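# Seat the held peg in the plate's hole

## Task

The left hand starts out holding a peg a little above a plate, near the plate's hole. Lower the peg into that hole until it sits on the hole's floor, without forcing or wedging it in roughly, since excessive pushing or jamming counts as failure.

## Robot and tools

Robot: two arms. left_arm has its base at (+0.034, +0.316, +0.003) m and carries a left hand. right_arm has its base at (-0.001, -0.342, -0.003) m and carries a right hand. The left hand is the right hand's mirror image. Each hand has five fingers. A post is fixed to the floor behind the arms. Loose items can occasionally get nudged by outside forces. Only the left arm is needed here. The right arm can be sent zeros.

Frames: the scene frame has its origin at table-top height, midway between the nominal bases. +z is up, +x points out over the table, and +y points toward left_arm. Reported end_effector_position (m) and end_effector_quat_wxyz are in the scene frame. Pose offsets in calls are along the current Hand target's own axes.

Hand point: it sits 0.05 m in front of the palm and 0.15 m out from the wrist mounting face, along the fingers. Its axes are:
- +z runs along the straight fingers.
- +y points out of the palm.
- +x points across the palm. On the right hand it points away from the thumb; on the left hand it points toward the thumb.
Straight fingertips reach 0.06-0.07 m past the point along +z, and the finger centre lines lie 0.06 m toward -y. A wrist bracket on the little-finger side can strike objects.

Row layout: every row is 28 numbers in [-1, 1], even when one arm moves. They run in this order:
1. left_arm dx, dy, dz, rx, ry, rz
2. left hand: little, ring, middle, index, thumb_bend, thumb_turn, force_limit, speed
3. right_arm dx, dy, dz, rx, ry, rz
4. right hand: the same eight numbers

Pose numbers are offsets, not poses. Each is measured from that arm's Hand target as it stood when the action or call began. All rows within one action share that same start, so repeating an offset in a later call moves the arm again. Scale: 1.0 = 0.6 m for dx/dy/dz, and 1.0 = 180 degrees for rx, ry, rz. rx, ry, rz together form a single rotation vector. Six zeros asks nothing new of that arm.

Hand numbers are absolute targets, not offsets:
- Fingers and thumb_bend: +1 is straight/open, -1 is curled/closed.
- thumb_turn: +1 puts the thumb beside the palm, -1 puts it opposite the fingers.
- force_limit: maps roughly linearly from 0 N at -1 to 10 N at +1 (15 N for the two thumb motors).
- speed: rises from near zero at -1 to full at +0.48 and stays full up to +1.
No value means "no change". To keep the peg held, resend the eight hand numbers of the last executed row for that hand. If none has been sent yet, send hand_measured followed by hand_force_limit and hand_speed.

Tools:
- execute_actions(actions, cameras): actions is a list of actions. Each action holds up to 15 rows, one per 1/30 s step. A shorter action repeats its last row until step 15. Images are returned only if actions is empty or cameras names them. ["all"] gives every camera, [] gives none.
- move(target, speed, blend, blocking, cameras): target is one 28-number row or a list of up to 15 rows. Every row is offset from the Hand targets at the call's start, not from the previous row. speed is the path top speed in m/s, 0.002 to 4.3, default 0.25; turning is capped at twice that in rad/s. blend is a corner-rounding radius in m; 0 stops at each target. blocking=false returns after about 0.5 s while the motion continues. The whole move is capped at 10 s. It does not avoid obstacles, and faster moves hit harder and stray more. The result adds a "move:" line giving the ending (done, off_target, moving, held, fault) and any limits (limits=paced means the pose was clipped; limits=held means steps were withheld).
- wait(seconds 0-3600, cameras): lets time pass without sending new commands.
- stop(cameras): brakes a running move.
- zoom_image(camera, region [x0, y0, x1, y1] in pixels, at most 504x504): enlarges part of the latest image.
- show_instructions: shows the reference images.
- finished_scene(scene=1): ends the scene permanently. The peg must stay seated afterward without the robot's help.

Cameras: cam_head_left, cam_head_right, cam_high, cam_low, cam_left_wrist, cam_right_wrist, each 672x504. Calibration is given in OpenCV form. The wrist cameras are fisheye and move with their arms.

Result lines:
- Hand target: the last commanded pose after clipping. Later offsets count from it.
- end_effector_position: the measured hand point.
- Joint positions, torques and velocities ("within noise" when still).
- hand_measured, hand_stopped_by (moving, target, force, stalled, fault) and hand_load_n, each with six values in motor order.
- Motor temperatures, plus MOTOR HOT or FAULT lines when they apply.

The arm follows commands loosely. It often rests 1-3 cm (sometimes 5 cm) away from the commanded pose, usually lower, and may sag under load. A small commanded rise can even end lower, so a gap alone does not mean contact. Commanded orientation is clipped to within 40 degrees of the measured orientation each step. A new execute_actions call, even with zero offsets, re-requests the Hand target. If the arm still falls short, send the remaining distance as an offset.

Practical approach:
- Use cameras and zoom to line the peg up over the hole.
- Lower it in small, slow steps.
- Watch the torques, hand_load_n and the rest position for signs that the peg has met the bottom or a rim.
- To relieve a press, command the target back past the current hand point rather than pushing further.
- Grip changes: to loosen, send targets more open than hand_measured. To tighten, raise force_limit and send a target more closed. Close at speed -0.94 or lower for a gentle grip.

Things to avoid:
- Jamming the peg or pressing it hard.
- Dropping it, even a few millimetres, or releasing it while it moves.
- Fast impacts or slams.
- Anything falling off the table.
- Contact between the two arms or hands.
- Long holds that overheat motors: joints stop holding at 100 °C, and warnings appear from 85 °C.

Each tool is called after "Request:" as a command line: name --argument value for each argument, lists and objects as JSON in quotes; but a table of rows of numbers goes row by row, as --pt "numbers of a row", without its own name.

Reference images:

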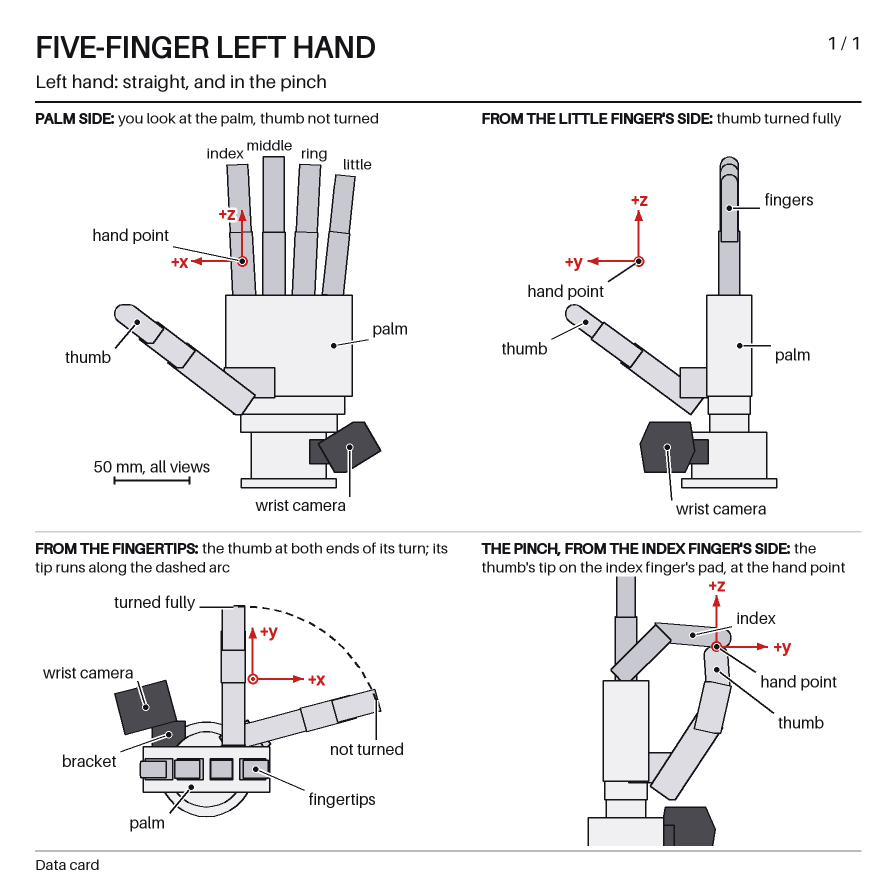

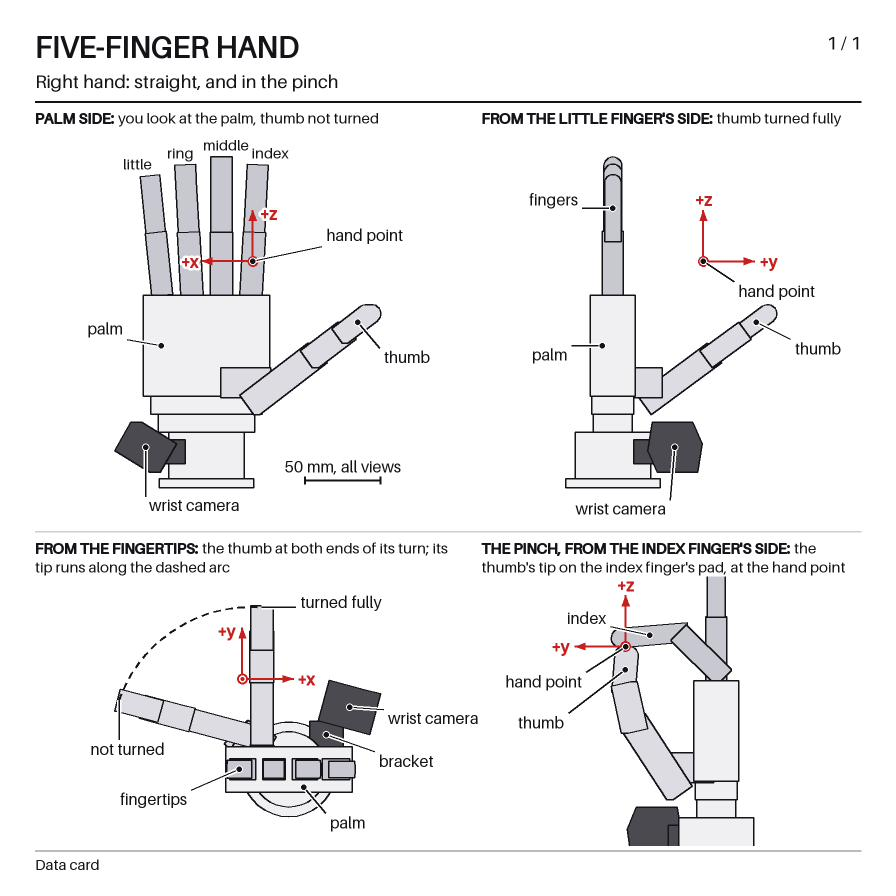

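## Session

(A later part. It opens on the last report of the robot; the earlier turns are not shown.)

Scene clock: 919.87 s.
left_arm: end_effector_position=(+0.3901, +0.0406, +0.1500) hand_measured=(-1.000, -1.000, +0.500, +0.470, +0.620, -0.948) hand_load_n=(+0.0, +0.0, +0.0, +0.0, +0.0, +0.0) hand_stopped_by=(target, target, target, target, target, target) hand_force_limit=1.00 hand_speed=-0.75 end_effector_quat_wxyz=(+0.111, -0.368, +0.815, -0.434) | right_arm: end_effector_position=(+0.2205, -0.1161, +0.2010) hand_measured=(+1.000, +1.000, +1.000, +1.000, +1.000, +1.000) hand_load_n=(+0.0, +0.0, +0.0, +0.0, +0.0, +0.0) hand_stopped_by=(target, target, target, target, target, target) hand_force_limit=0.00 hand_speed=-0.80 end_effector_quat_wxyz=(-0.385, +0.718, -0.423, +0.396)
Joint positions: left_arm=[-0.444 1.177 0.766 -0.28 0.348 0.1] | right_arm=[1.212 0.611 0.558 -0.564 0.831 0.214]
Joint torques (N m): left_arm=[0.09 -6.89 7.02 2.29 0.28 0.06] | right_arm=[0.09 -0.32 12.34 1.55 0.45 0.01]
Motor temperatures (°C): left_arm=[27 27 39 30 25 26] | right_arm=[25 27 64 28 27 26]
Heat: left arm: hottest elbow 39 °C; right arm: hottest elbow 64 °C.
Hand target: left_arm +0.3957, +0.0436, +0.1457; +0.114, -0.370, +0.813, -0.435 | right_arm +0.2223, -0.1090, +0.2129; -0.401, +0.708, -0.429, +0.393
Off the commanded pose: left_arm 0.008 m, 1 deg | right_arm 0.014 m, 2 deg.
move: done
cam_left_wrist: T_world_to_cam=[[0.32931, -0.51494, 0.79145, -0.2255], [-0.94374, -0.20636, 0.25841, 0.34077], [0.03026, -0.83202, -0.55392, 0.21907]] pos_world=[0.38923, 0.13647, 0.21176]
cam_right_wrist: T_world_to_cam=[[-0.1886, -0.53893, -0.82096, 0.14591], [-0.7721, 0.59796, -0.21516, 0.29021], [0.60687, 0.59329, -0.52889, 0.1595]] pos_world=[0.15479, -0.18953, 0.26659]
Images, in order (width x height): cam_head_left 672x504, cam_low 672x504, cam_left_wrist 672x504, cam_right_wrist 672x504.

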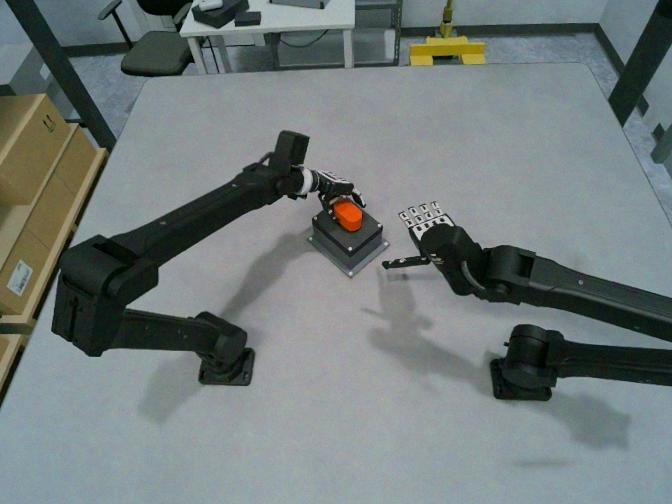

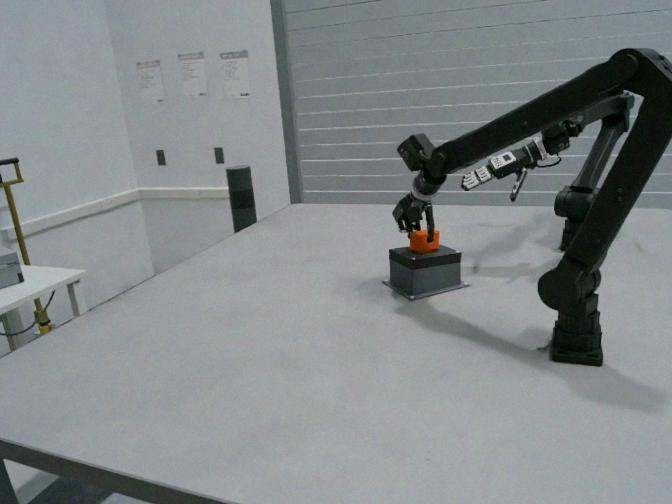

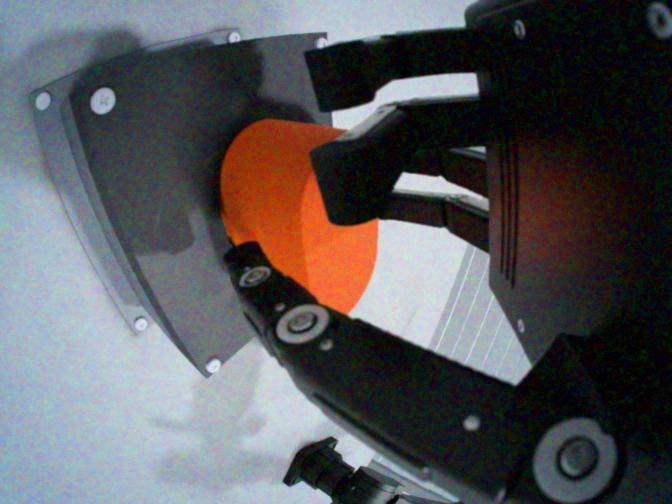

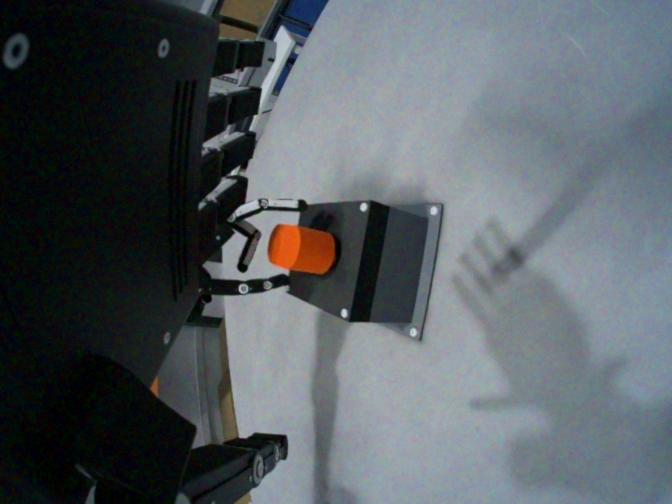

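Request:
zoom_image --camera "cam_left_wrist" --region '[180, 60, 500, 380]'

Request:
zoom_image --camera "cam_right_wrist" --region '[180, 180, 380, 330]'

Request:
zoom_image --camera "cam_low" --region '[380, 180, 470, 270]'

Request:
zoom_image --camera "cam_head_left" --region '[300, 160, 390, 250]'

Scaled by 1.575 from the camera's image (finer frame: 960x720).

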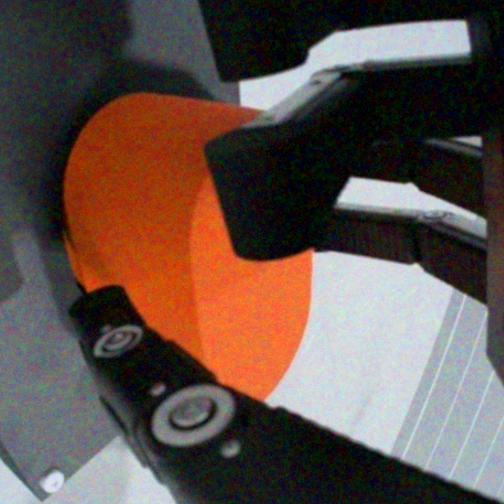

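Scaled by 2.520 from the camera's image (finer frame: 960x720).

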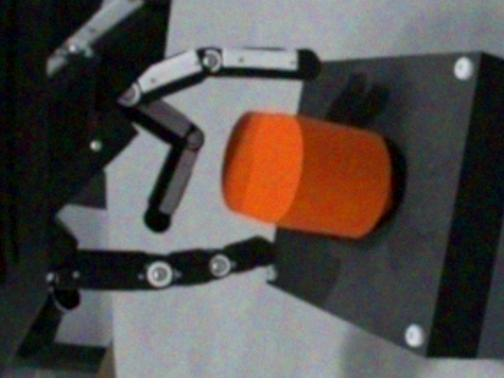

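Scaled by 5.600 from the camera's image (finer frame: 960x720).

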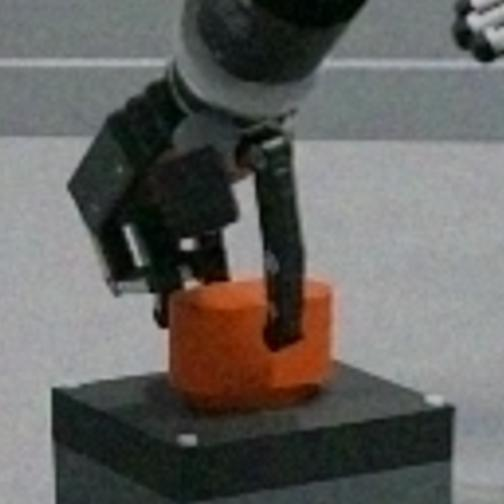

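Scaled by 5.600 from the camera's image (finer frame: 960x720).

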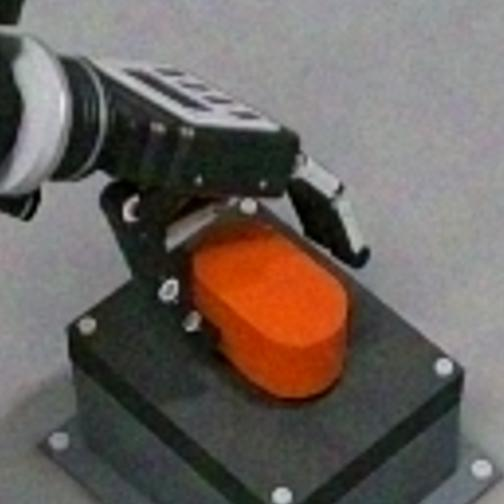

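Request:
move --target '[0,0,0,0,0,0,-1,-1,1.0,1.0,1.0,-0.948,1.0,-0.6,0,0,0,0,0,0,1,1,1,1,1,1,0,-0.8]' --cameras '["all"]'

Request:
zoom_image --camera "cam_right_wrist" --region '[180, 180, 380, 330]'

Request:
zoom_image --camera "cam_low" --region '[380, 180, 470, 270]'

Request:
zoom_image --camera "cam_high" --region '[310, 90, 390, 180]'

Request:
zoom_image --camera "cam_left_wrist" --region '[180, 60, 500, 380]'

Scene clock: 961.23 s.
left_arm: end_effector_position=(+0.3901, +0.0406, +0.1500) hand_measured=(-1.000, -1.000, +1.000, +1.000, +1.000, -0.948) hand_load_n=(+0.0, +0.0, -0.5, +0.0, +0.0, +0.0) hand_stopped_by=(target, target, target, target, target, target) hand_force_limit=1.00 hand_speed=-0.60 end_effector_quat_wxyz=(+0.111, -0.368, +0.815, -0.434) | right_arm: end_effector_position=(+0.2205, -0.1161, +0.2010) hand_measured=(+1.000, +1.000, +1.000, +1.000, +1.000, +1.000) hand_load_n=(+0.0, +0.0, +0.0, +0.0, +0.0, -0.5) hand_stopped_by=(target, target, target, target, target, target) hand_force_limit=0.00 hand_speed=-0.80 end_effector_quat_wxyz=(-0.385, +0.718, -0.423, +0.396)
Joint positions: left_arm=[-0.444 1.177 0.766 -0.28 0.348 0.1] | right_arm=[1.212 0.611 0.558 -0.564 0.831 0.214]
Joint torques (N m): left_arm=[0.56 -7.65 7.02 2.19 0.26 0.04] | right_arm=[0.03 -0.32 12.36 1.55 0.45 0.01]
Motor temperatures (°C): left_arm=[27 27 38 29 25 26] | right_arm=[25 27 65 28 27 26]
Heat: left arm: hottest elbow 38 °C; right arm: hottest elbow 65 °C.
Hand target: left_arm +0.3957, +0.0436, +0.1457; +0.114, -0.370, +0.813, -0.435 | right_arm +0.2223, -0.1090, +0.2129; -0.401, +0.708, -0.429, +0.393
Off the commanded pose: left_arm 0.008 m, 1 deg | right_arm 0.014 m, 2 deg.
move: done
cam_left_wrist: T_world_to_cam=[[0.32931, -0.51494, 0.79145, -0.2255], [-0.94374, -0.20636, 0.25841, 0.34077], [0.03026, -0.83202, -0.55392, 0.21907]] pos_world=[0.38923, 0.13647, 0.21176]
cam_right_wrist: T_world_to_cam=[[-0.1886, -0.53893, -0.82096, 0.14591], [-0.7721, 0.59796, -0.21516, 0.29021], [0.60687, 0.59329, -0.52889, 0.1595]] pos_world=[0.15479, -0.18953, 0.26659]

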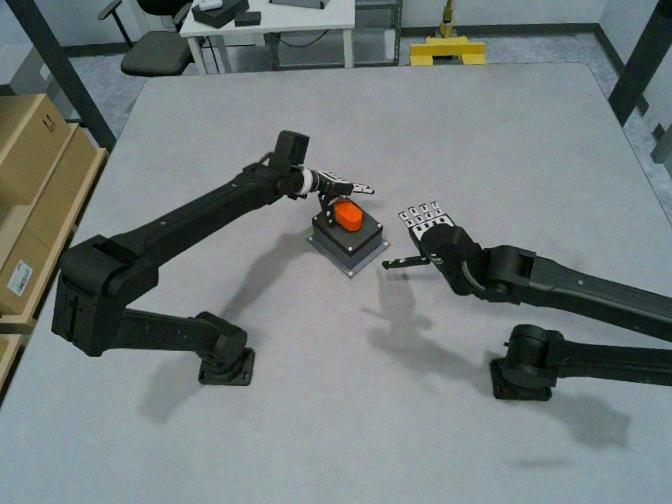

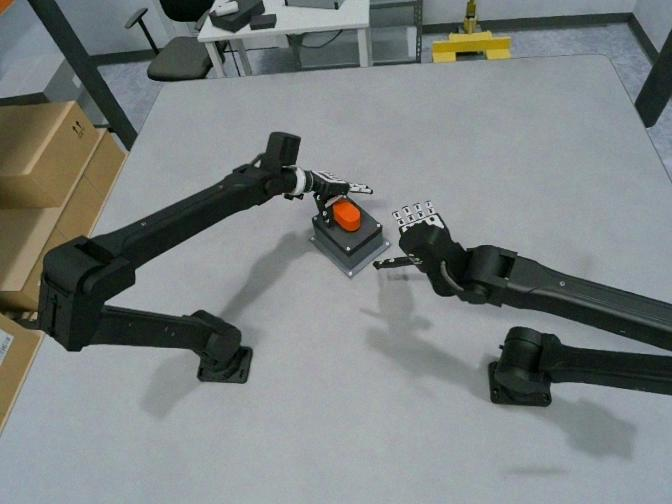

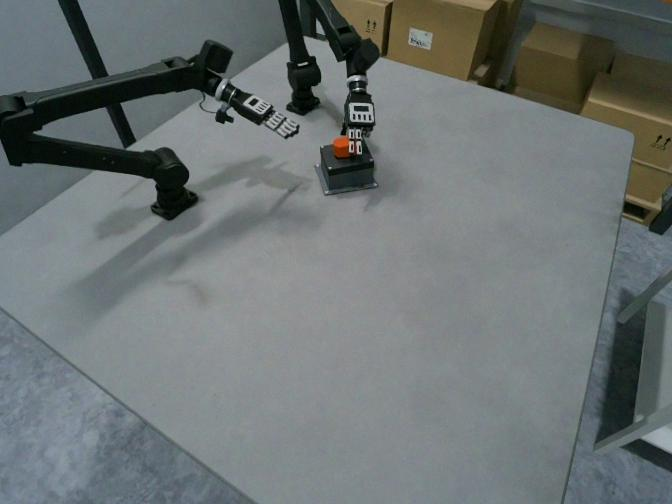

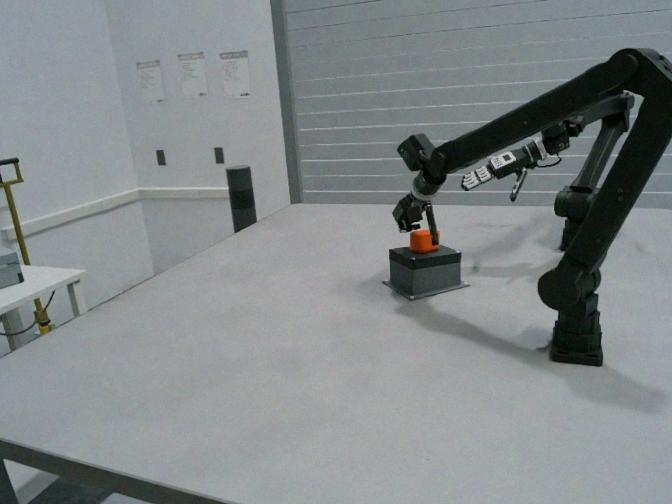

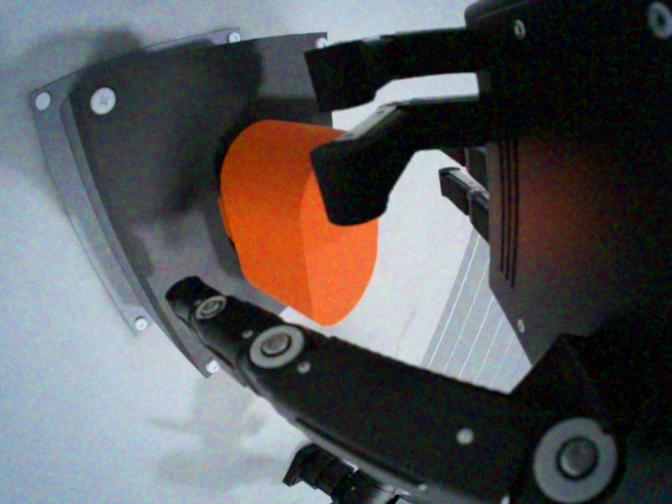

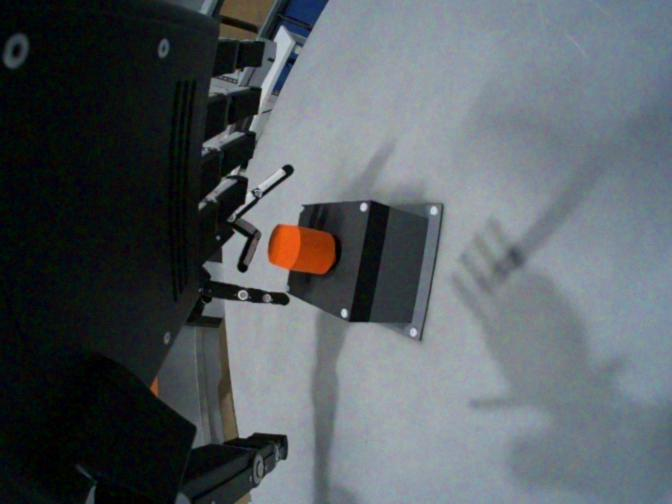

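Scaled by 2.520 from the camera's image (finer frame: 960x720).

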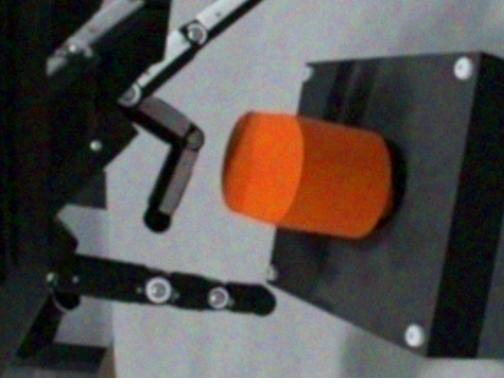

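Scaled by 5.600 from the camera's image (finer frame: 960x720).

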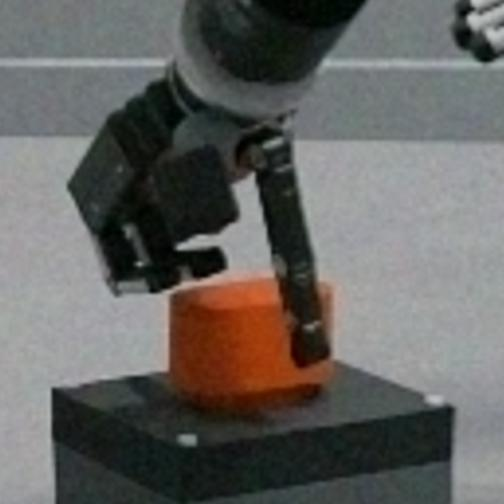

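Scaled by 5.600 from the camera's image (finer frame: 960x720).

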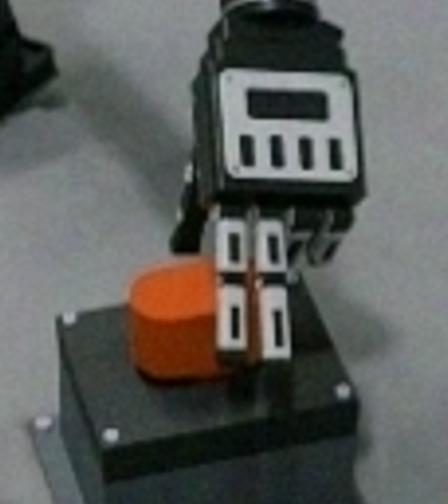

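Scaled by 1.575 from the camera's image (finer frame: 960x720).

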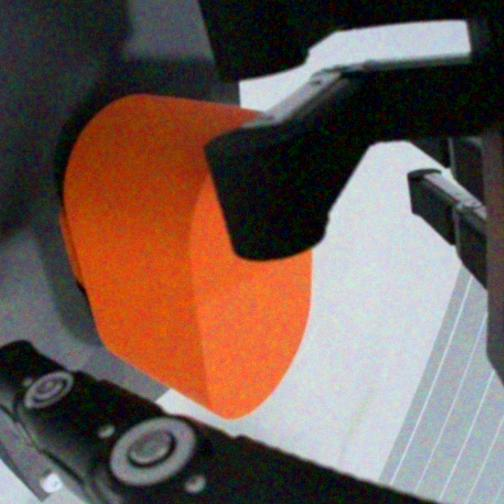

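Request:
move --target '[0.0159,-0.0924,-0.0695,0,0,0,-1,-1,1.0,1.0,1.0,-0.948,1.0,-0.6,0,0,0,0,0,0,1,1,1,1,1,1,0,-0.8]' --speed 0.08 --cameras '["all"]'

Request:
zoom_image --camera "cam_right_wrist" --region '[240, 190, 370, 320]'

Request:
zoom_image --camera "cam_low" --region '[400, 215, 450, 265]'

Request:
zoom_image --camera "cam_high" --region '[315, 120, 380, 180]'

Request:
zoom_image --camera "cam_head_left" --region '[325, 190, 375, 240]'

Scene clock: 975.03 s.
left_arm: end_effector_position=(+0.3799, +0.0456, +0.1856) hand_measured=(-1.000, -1.000, +1.000, +1.000, +1.000, -0.948) hand_load_n=(+0.0, +0.0, +0.0, +0.0, +0.0, +0.0) hand_stopped_by=(target, target, target, target, target, target) hand_force_limit=1.00 hand_speed=-0.60 end_effector_quat_wxyz=(+0.096, -0.376, +0.822, -0.417) | right_arm: end_effector_position=(+0.2205, -0.1161, +0.2010) hand_measured=(+1.000, +1.000, +1.000, +1.000, +1.000, +1.000) hand_load_n=(+0.0, +0.0, +0.0, +0.0, +0.0, +0.0) hand_stopped_by=(target, target, target, target, target, target) hand_force_limit=0.00 hand_speed=-0.80 end_effector_quat_wxyz=(-0.385, +0.718, -0.423, +0.396)
Joint positions: left_arm=[-0.444 1.129 0.85 -0.461 0.348 0.1] | right_arm=[1.212 0.611 0.558 -0.564 0.831 0.214]
Joint torques (N m): left_arm=[0.5 -9.17 11.48 0.96 0.27 0.03] | right_arm=[0.03 -0.38 12.34 1.55 0.45 0.01]
Motor temperatures (°C): left_arm=[27 27 39 29 24 26] | right_arm=[25 27 65 28 27 26]
Heat: left arm: hottest elbow 39 °C; right arm: hottest elbow 65 °C.
Hand target: left_arm +0.3957, +0.0436, +0.2157; +0.114, -0.370, +0.813, -0.435 | right_arm +0.2223, -0.1090, +0.2129; -0.401, +0.708, -0.429, +0.393
Off the commanded pose: left_arm 0.034 m, 3 deg | right_arm 0.014 m, 2 deg.
move: off_target (left_arm)
cam_left_wrist: T_world_to_cam=[[0.36424, -0.53212, 0.76431, -0.25514], [-0.93129, -0.21252, 0.29586, 0.31157], [0.005, -0.81956, -0.57297, 0.25591]] pos_world=[0.38182, 0.14018, 0.24946]
cam_right_wrist: T_world_to_cam=[[-0.1886, -0.53893, -0.82096, 0.14591], [-0.7721, 0.59796, -0.21516, 0.29021], [0.60687, 0.59329, -0.52889, 0.1595]] pos_world=[0.15479, -0.18953, 0.26659]

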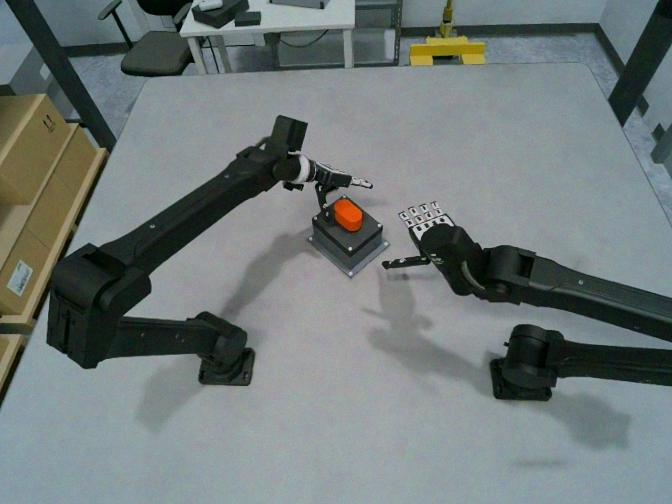

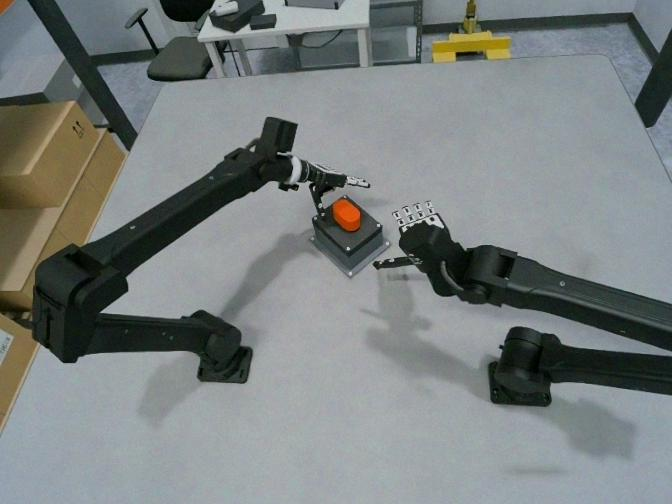

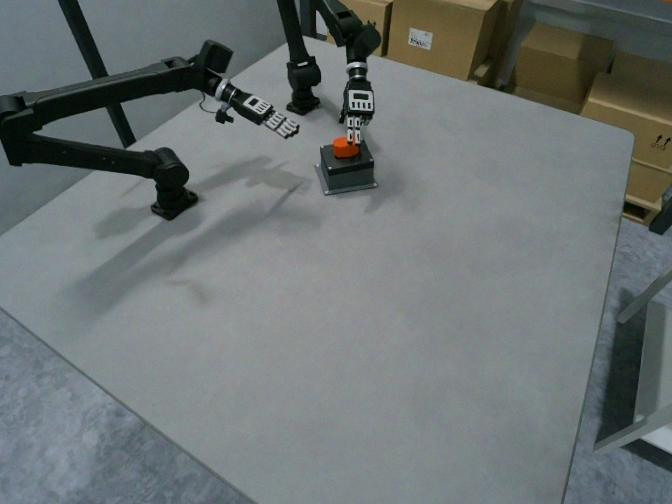

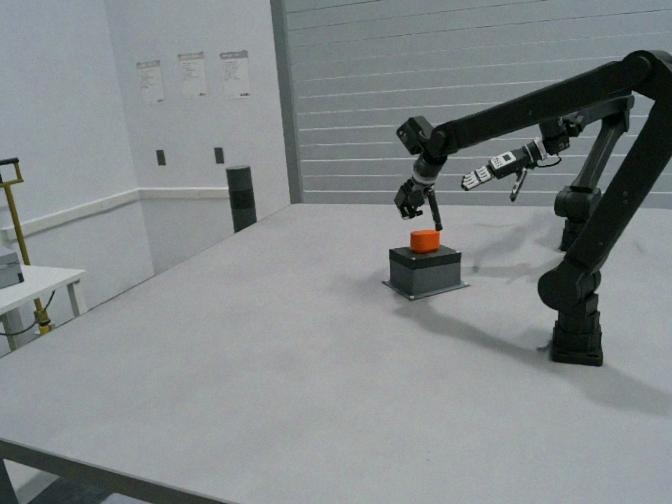

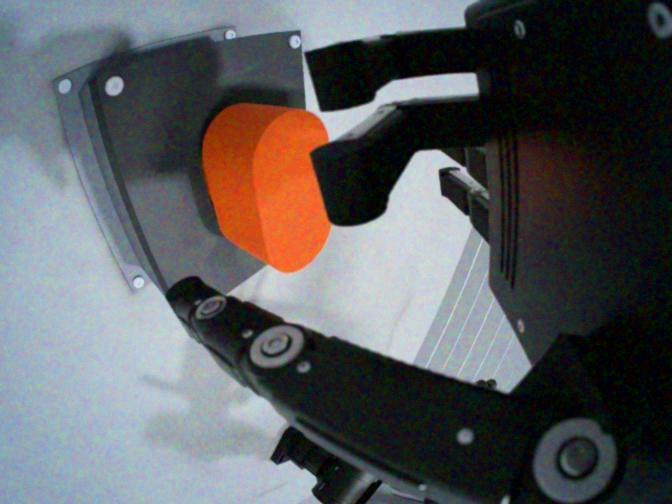

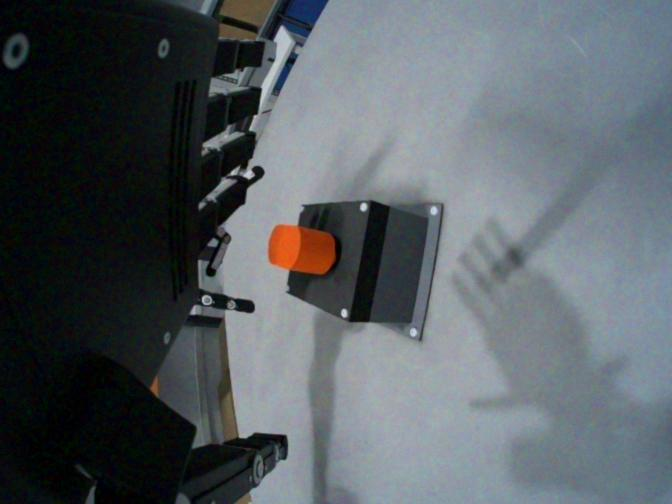

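Scaled by 3.877 from the camera's image (finer frame: 960x720).

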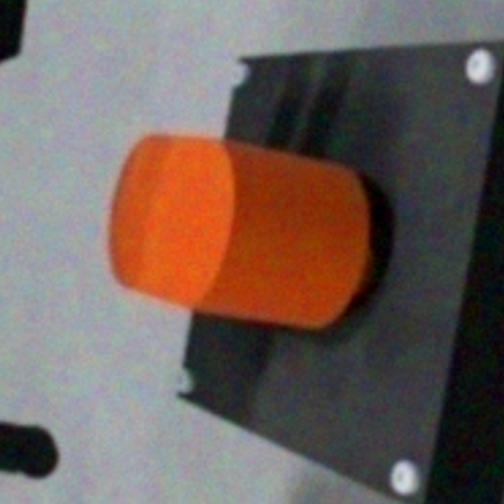

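Scaled by 10.080 from the camera's image (finer frame: 960x720).

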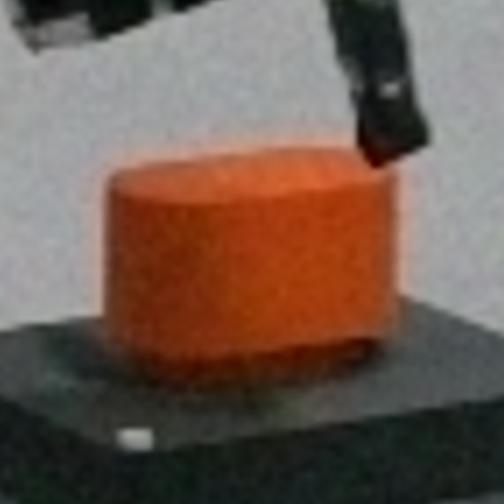

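Scaled by 7.754 from the camera's image (finer frame: 960x720).

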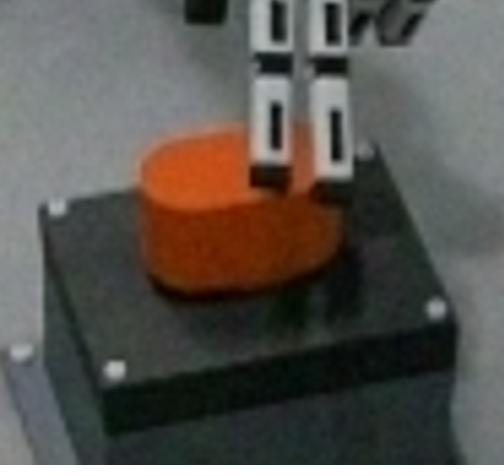

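Scaled by 10.080 from the camera's image (finer frame: 960x720).

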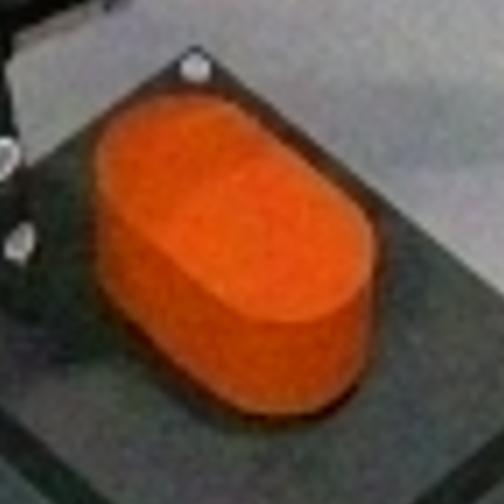

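Request:
zoom_image --camera "cam_left_wrist" --region '[170, 80, 350, 290]'

Request:
zoom_image --camera "cam_low" --region '[405, 225, 445, 257]'

Request:
zoom_image --camera "cam_right_wrist" --region '[290, 215, 350, 285]'

Scaled by 2.400 from the camera's image (finer frame: 960x720).

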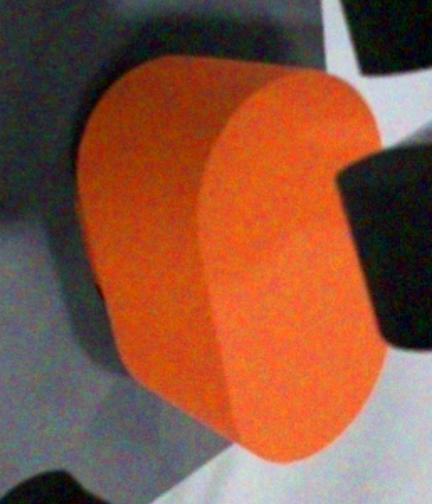

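Scaled by 12.600 from the camera's image (finer frame: 960x720).

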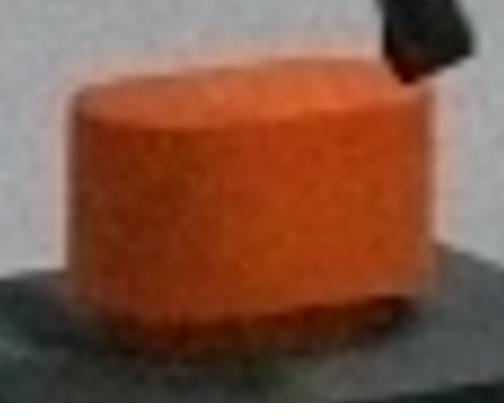

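Scaled by 7.200 from the camera's image (finer frame: 960x720).

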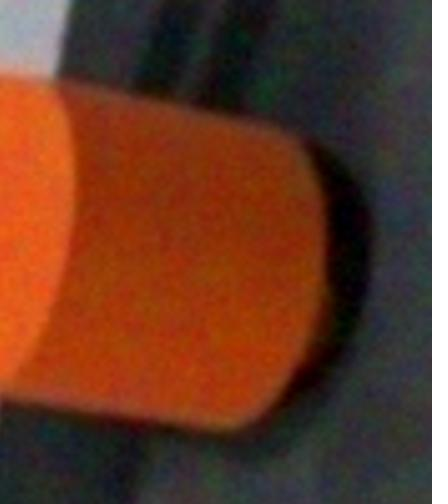

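Request:
move --pt "0.0272 0.0293 -0.0327 0 0 0 -1 -1 0.0 0.0 1.0 -0.948 0.0 -0.4 0 0 0 0 0 0 1 1 1 1 1 1 0 -0.8" --pt "0.0179 0.0830 0.0077 0 0 0 -1 -1 0.0 0.0 1.0 -0.948 0.0 -0.4 0 0 0 0 0 0 1 1 1 1 1 1 0 -0.8" --speed 0.08 --cameras '["all"]'

Request:
zoom_image --camera "cam_right_wrist" --region '[200, 180, 370, 330]'

Request:
zoom_image --camera "cam_low" --region '[380, 180, 470, 270]'

Request:
zoom_image --camera "cam_head_left" --region '[300, 160, 390, 250]'

Request:
zoom_image --camera "cam_high" --region '[310, 90, 390, 180]'

Scene clock: 1038.20 s.
left_arm: end_effector_position=(+0.3651, +0.0551, +0.1775) hand_measured=(-1.000, -1.000, +0.000, +0.000, +1.000, -0.948) hand_load_n=(+0.0, +0.0, +0.0, +0.0, +0.0, +0.0) hand_stopped_by=(target, target, target, target, target, target) hand_force_limit=0.00 hand_speed=-0.40 end_effector_quat_wxyz=(+0.115, -0.372, +0.814, -0.432) | right_arm: end_effector_position=(+0.2205, -0.1161, +0.2010) hand_measured=(+1.000, +1.000, +1.000, +1.000, +1.000, +1.000) hand_load_n=(-0.5, +0.0, +0.0, +0.0, +0.0, -0.5) hand_stopped_by=(target, target, target, target, target, target) hand_force_limit=0.00 hand_speed=-0.80 end_effector_quat_wxyz=(-0.385, +0.718, -0.423, +0.396)
Joint positions: left_arm=[-0.444 1.055 0.758 -0.392 0.336 0.096] | right_arm=[1.212 0.611 0.558 -0.564 0.831 0.214]
Joint torques (N m): left_arm=[-1.44 -6.53 7.32 2.21 0.11 -0.05] | right_arm=[0.09 -0.32 12.34 1.55 0.45 0.01]
Motor temperatures (°C): left_arm=[27 27 44 29 24 25] | right_arm=[25 27 66 28 27 26]
Heat: left arm: hottest elbow 44 °C; right arm: hottest elbow 66 °C.
Hand target: left_arm +0.3655, +0.0505, +0.1749; +0.114, -0.370, +0.813, -0.435 | right_arm +0.2223, -0.1090, +0.2129; -0.401, +0.708, -0.429, +0.393
Off the commanded pose: left_arm 0.005 m, 0 deg | right_arm 0.014 m, 2 deg.
move: done
cam_left_wrist: T_world_to_cam=[[0.33346, -0.5145, 0.79, -0.23291], [-0.94186, -0.2185, 0.25526, 0.31357], [0.04129, -0.82919, -0.55744, 0.24362]] pos_world=[0.36295, 0.15069, 0.23976]
cam_right_wrist: T_world_to_cam=[[-0.1886, -0.53893, -0.82096, 0.14591], [-0.7721, 0.59796, -0.21516, 0.29021], [0.60687, 0.59329, -0.52889, 0.1595]] pos_world=[0.15479, -0.18953, 0.26659]

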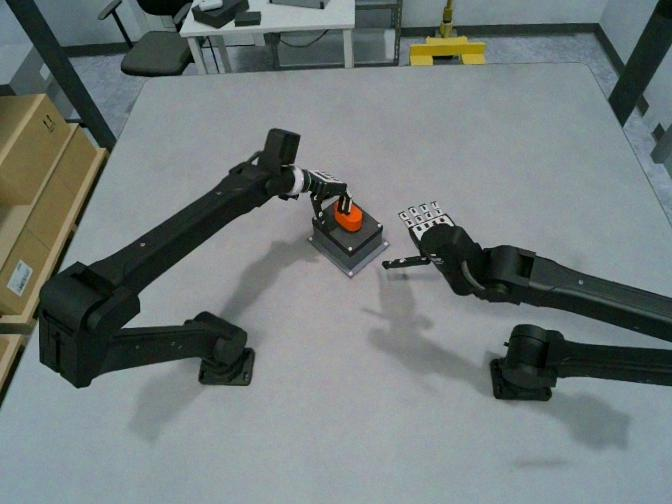

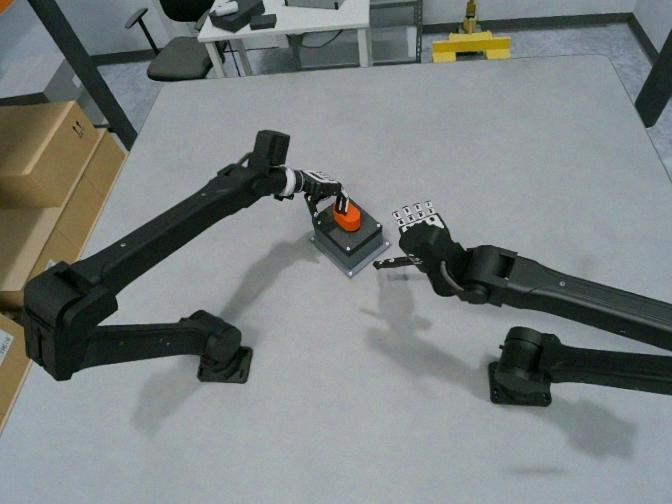

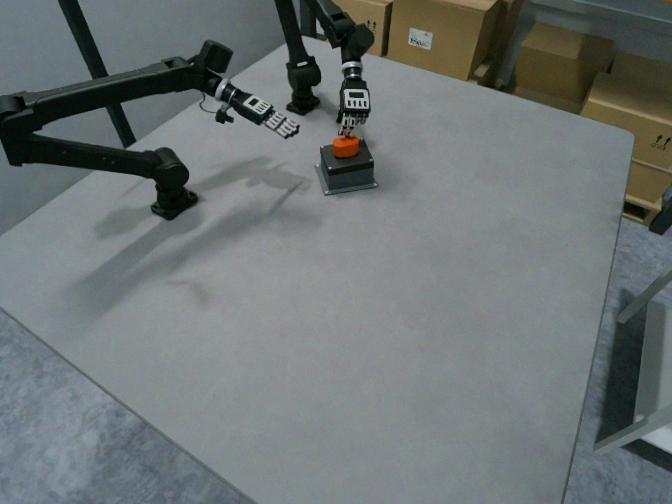

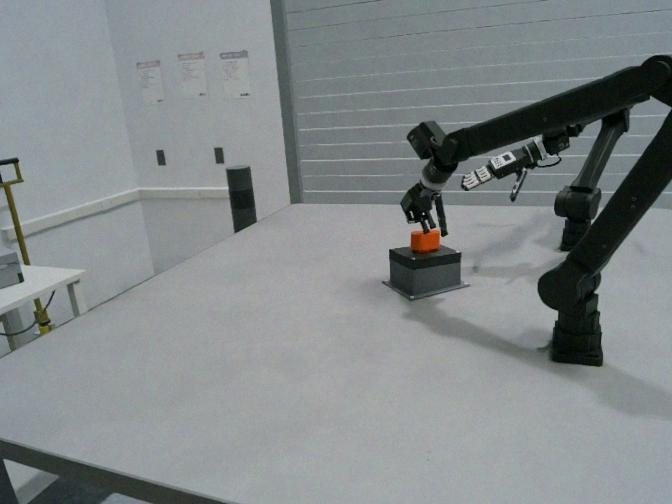

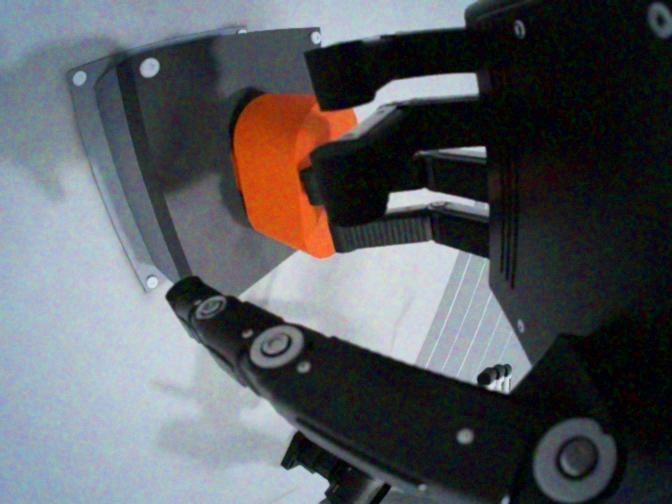

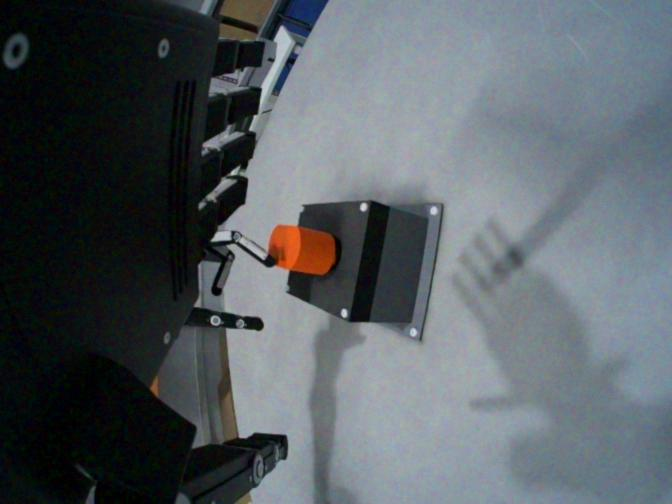

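Scaled by 2.965 from the camera's image (finer frame: 960x720).

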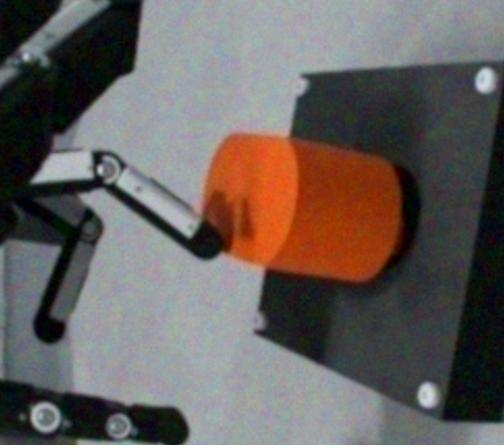

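Scaled by 5.600 from the camera's image (finer frame: 960x720).

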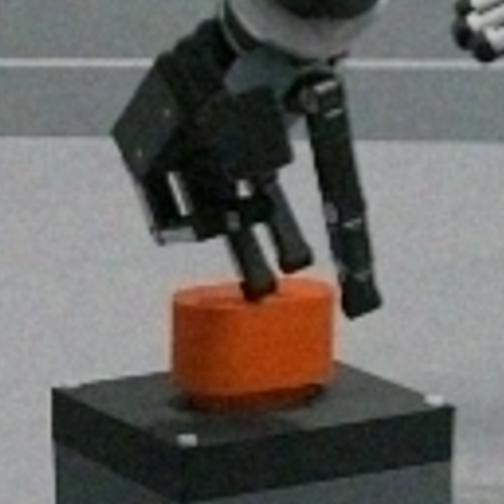

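Scaled by 5.600 from the camera's image (finer frame: 960x720).

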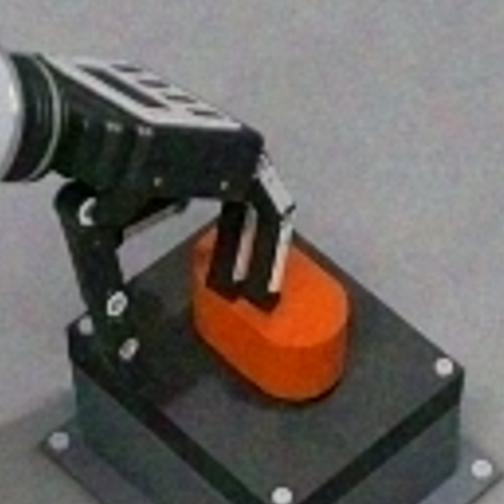

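Scaled by 5.600 from the camera's image (finer frame: 960x720).

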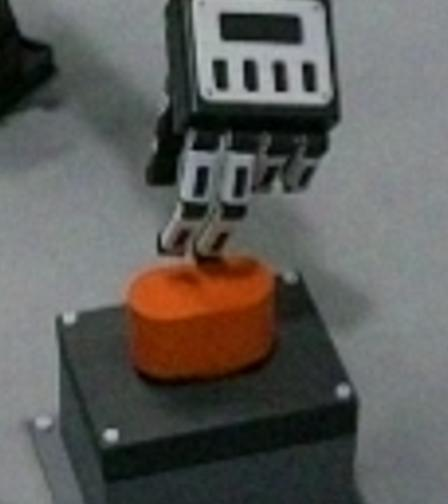

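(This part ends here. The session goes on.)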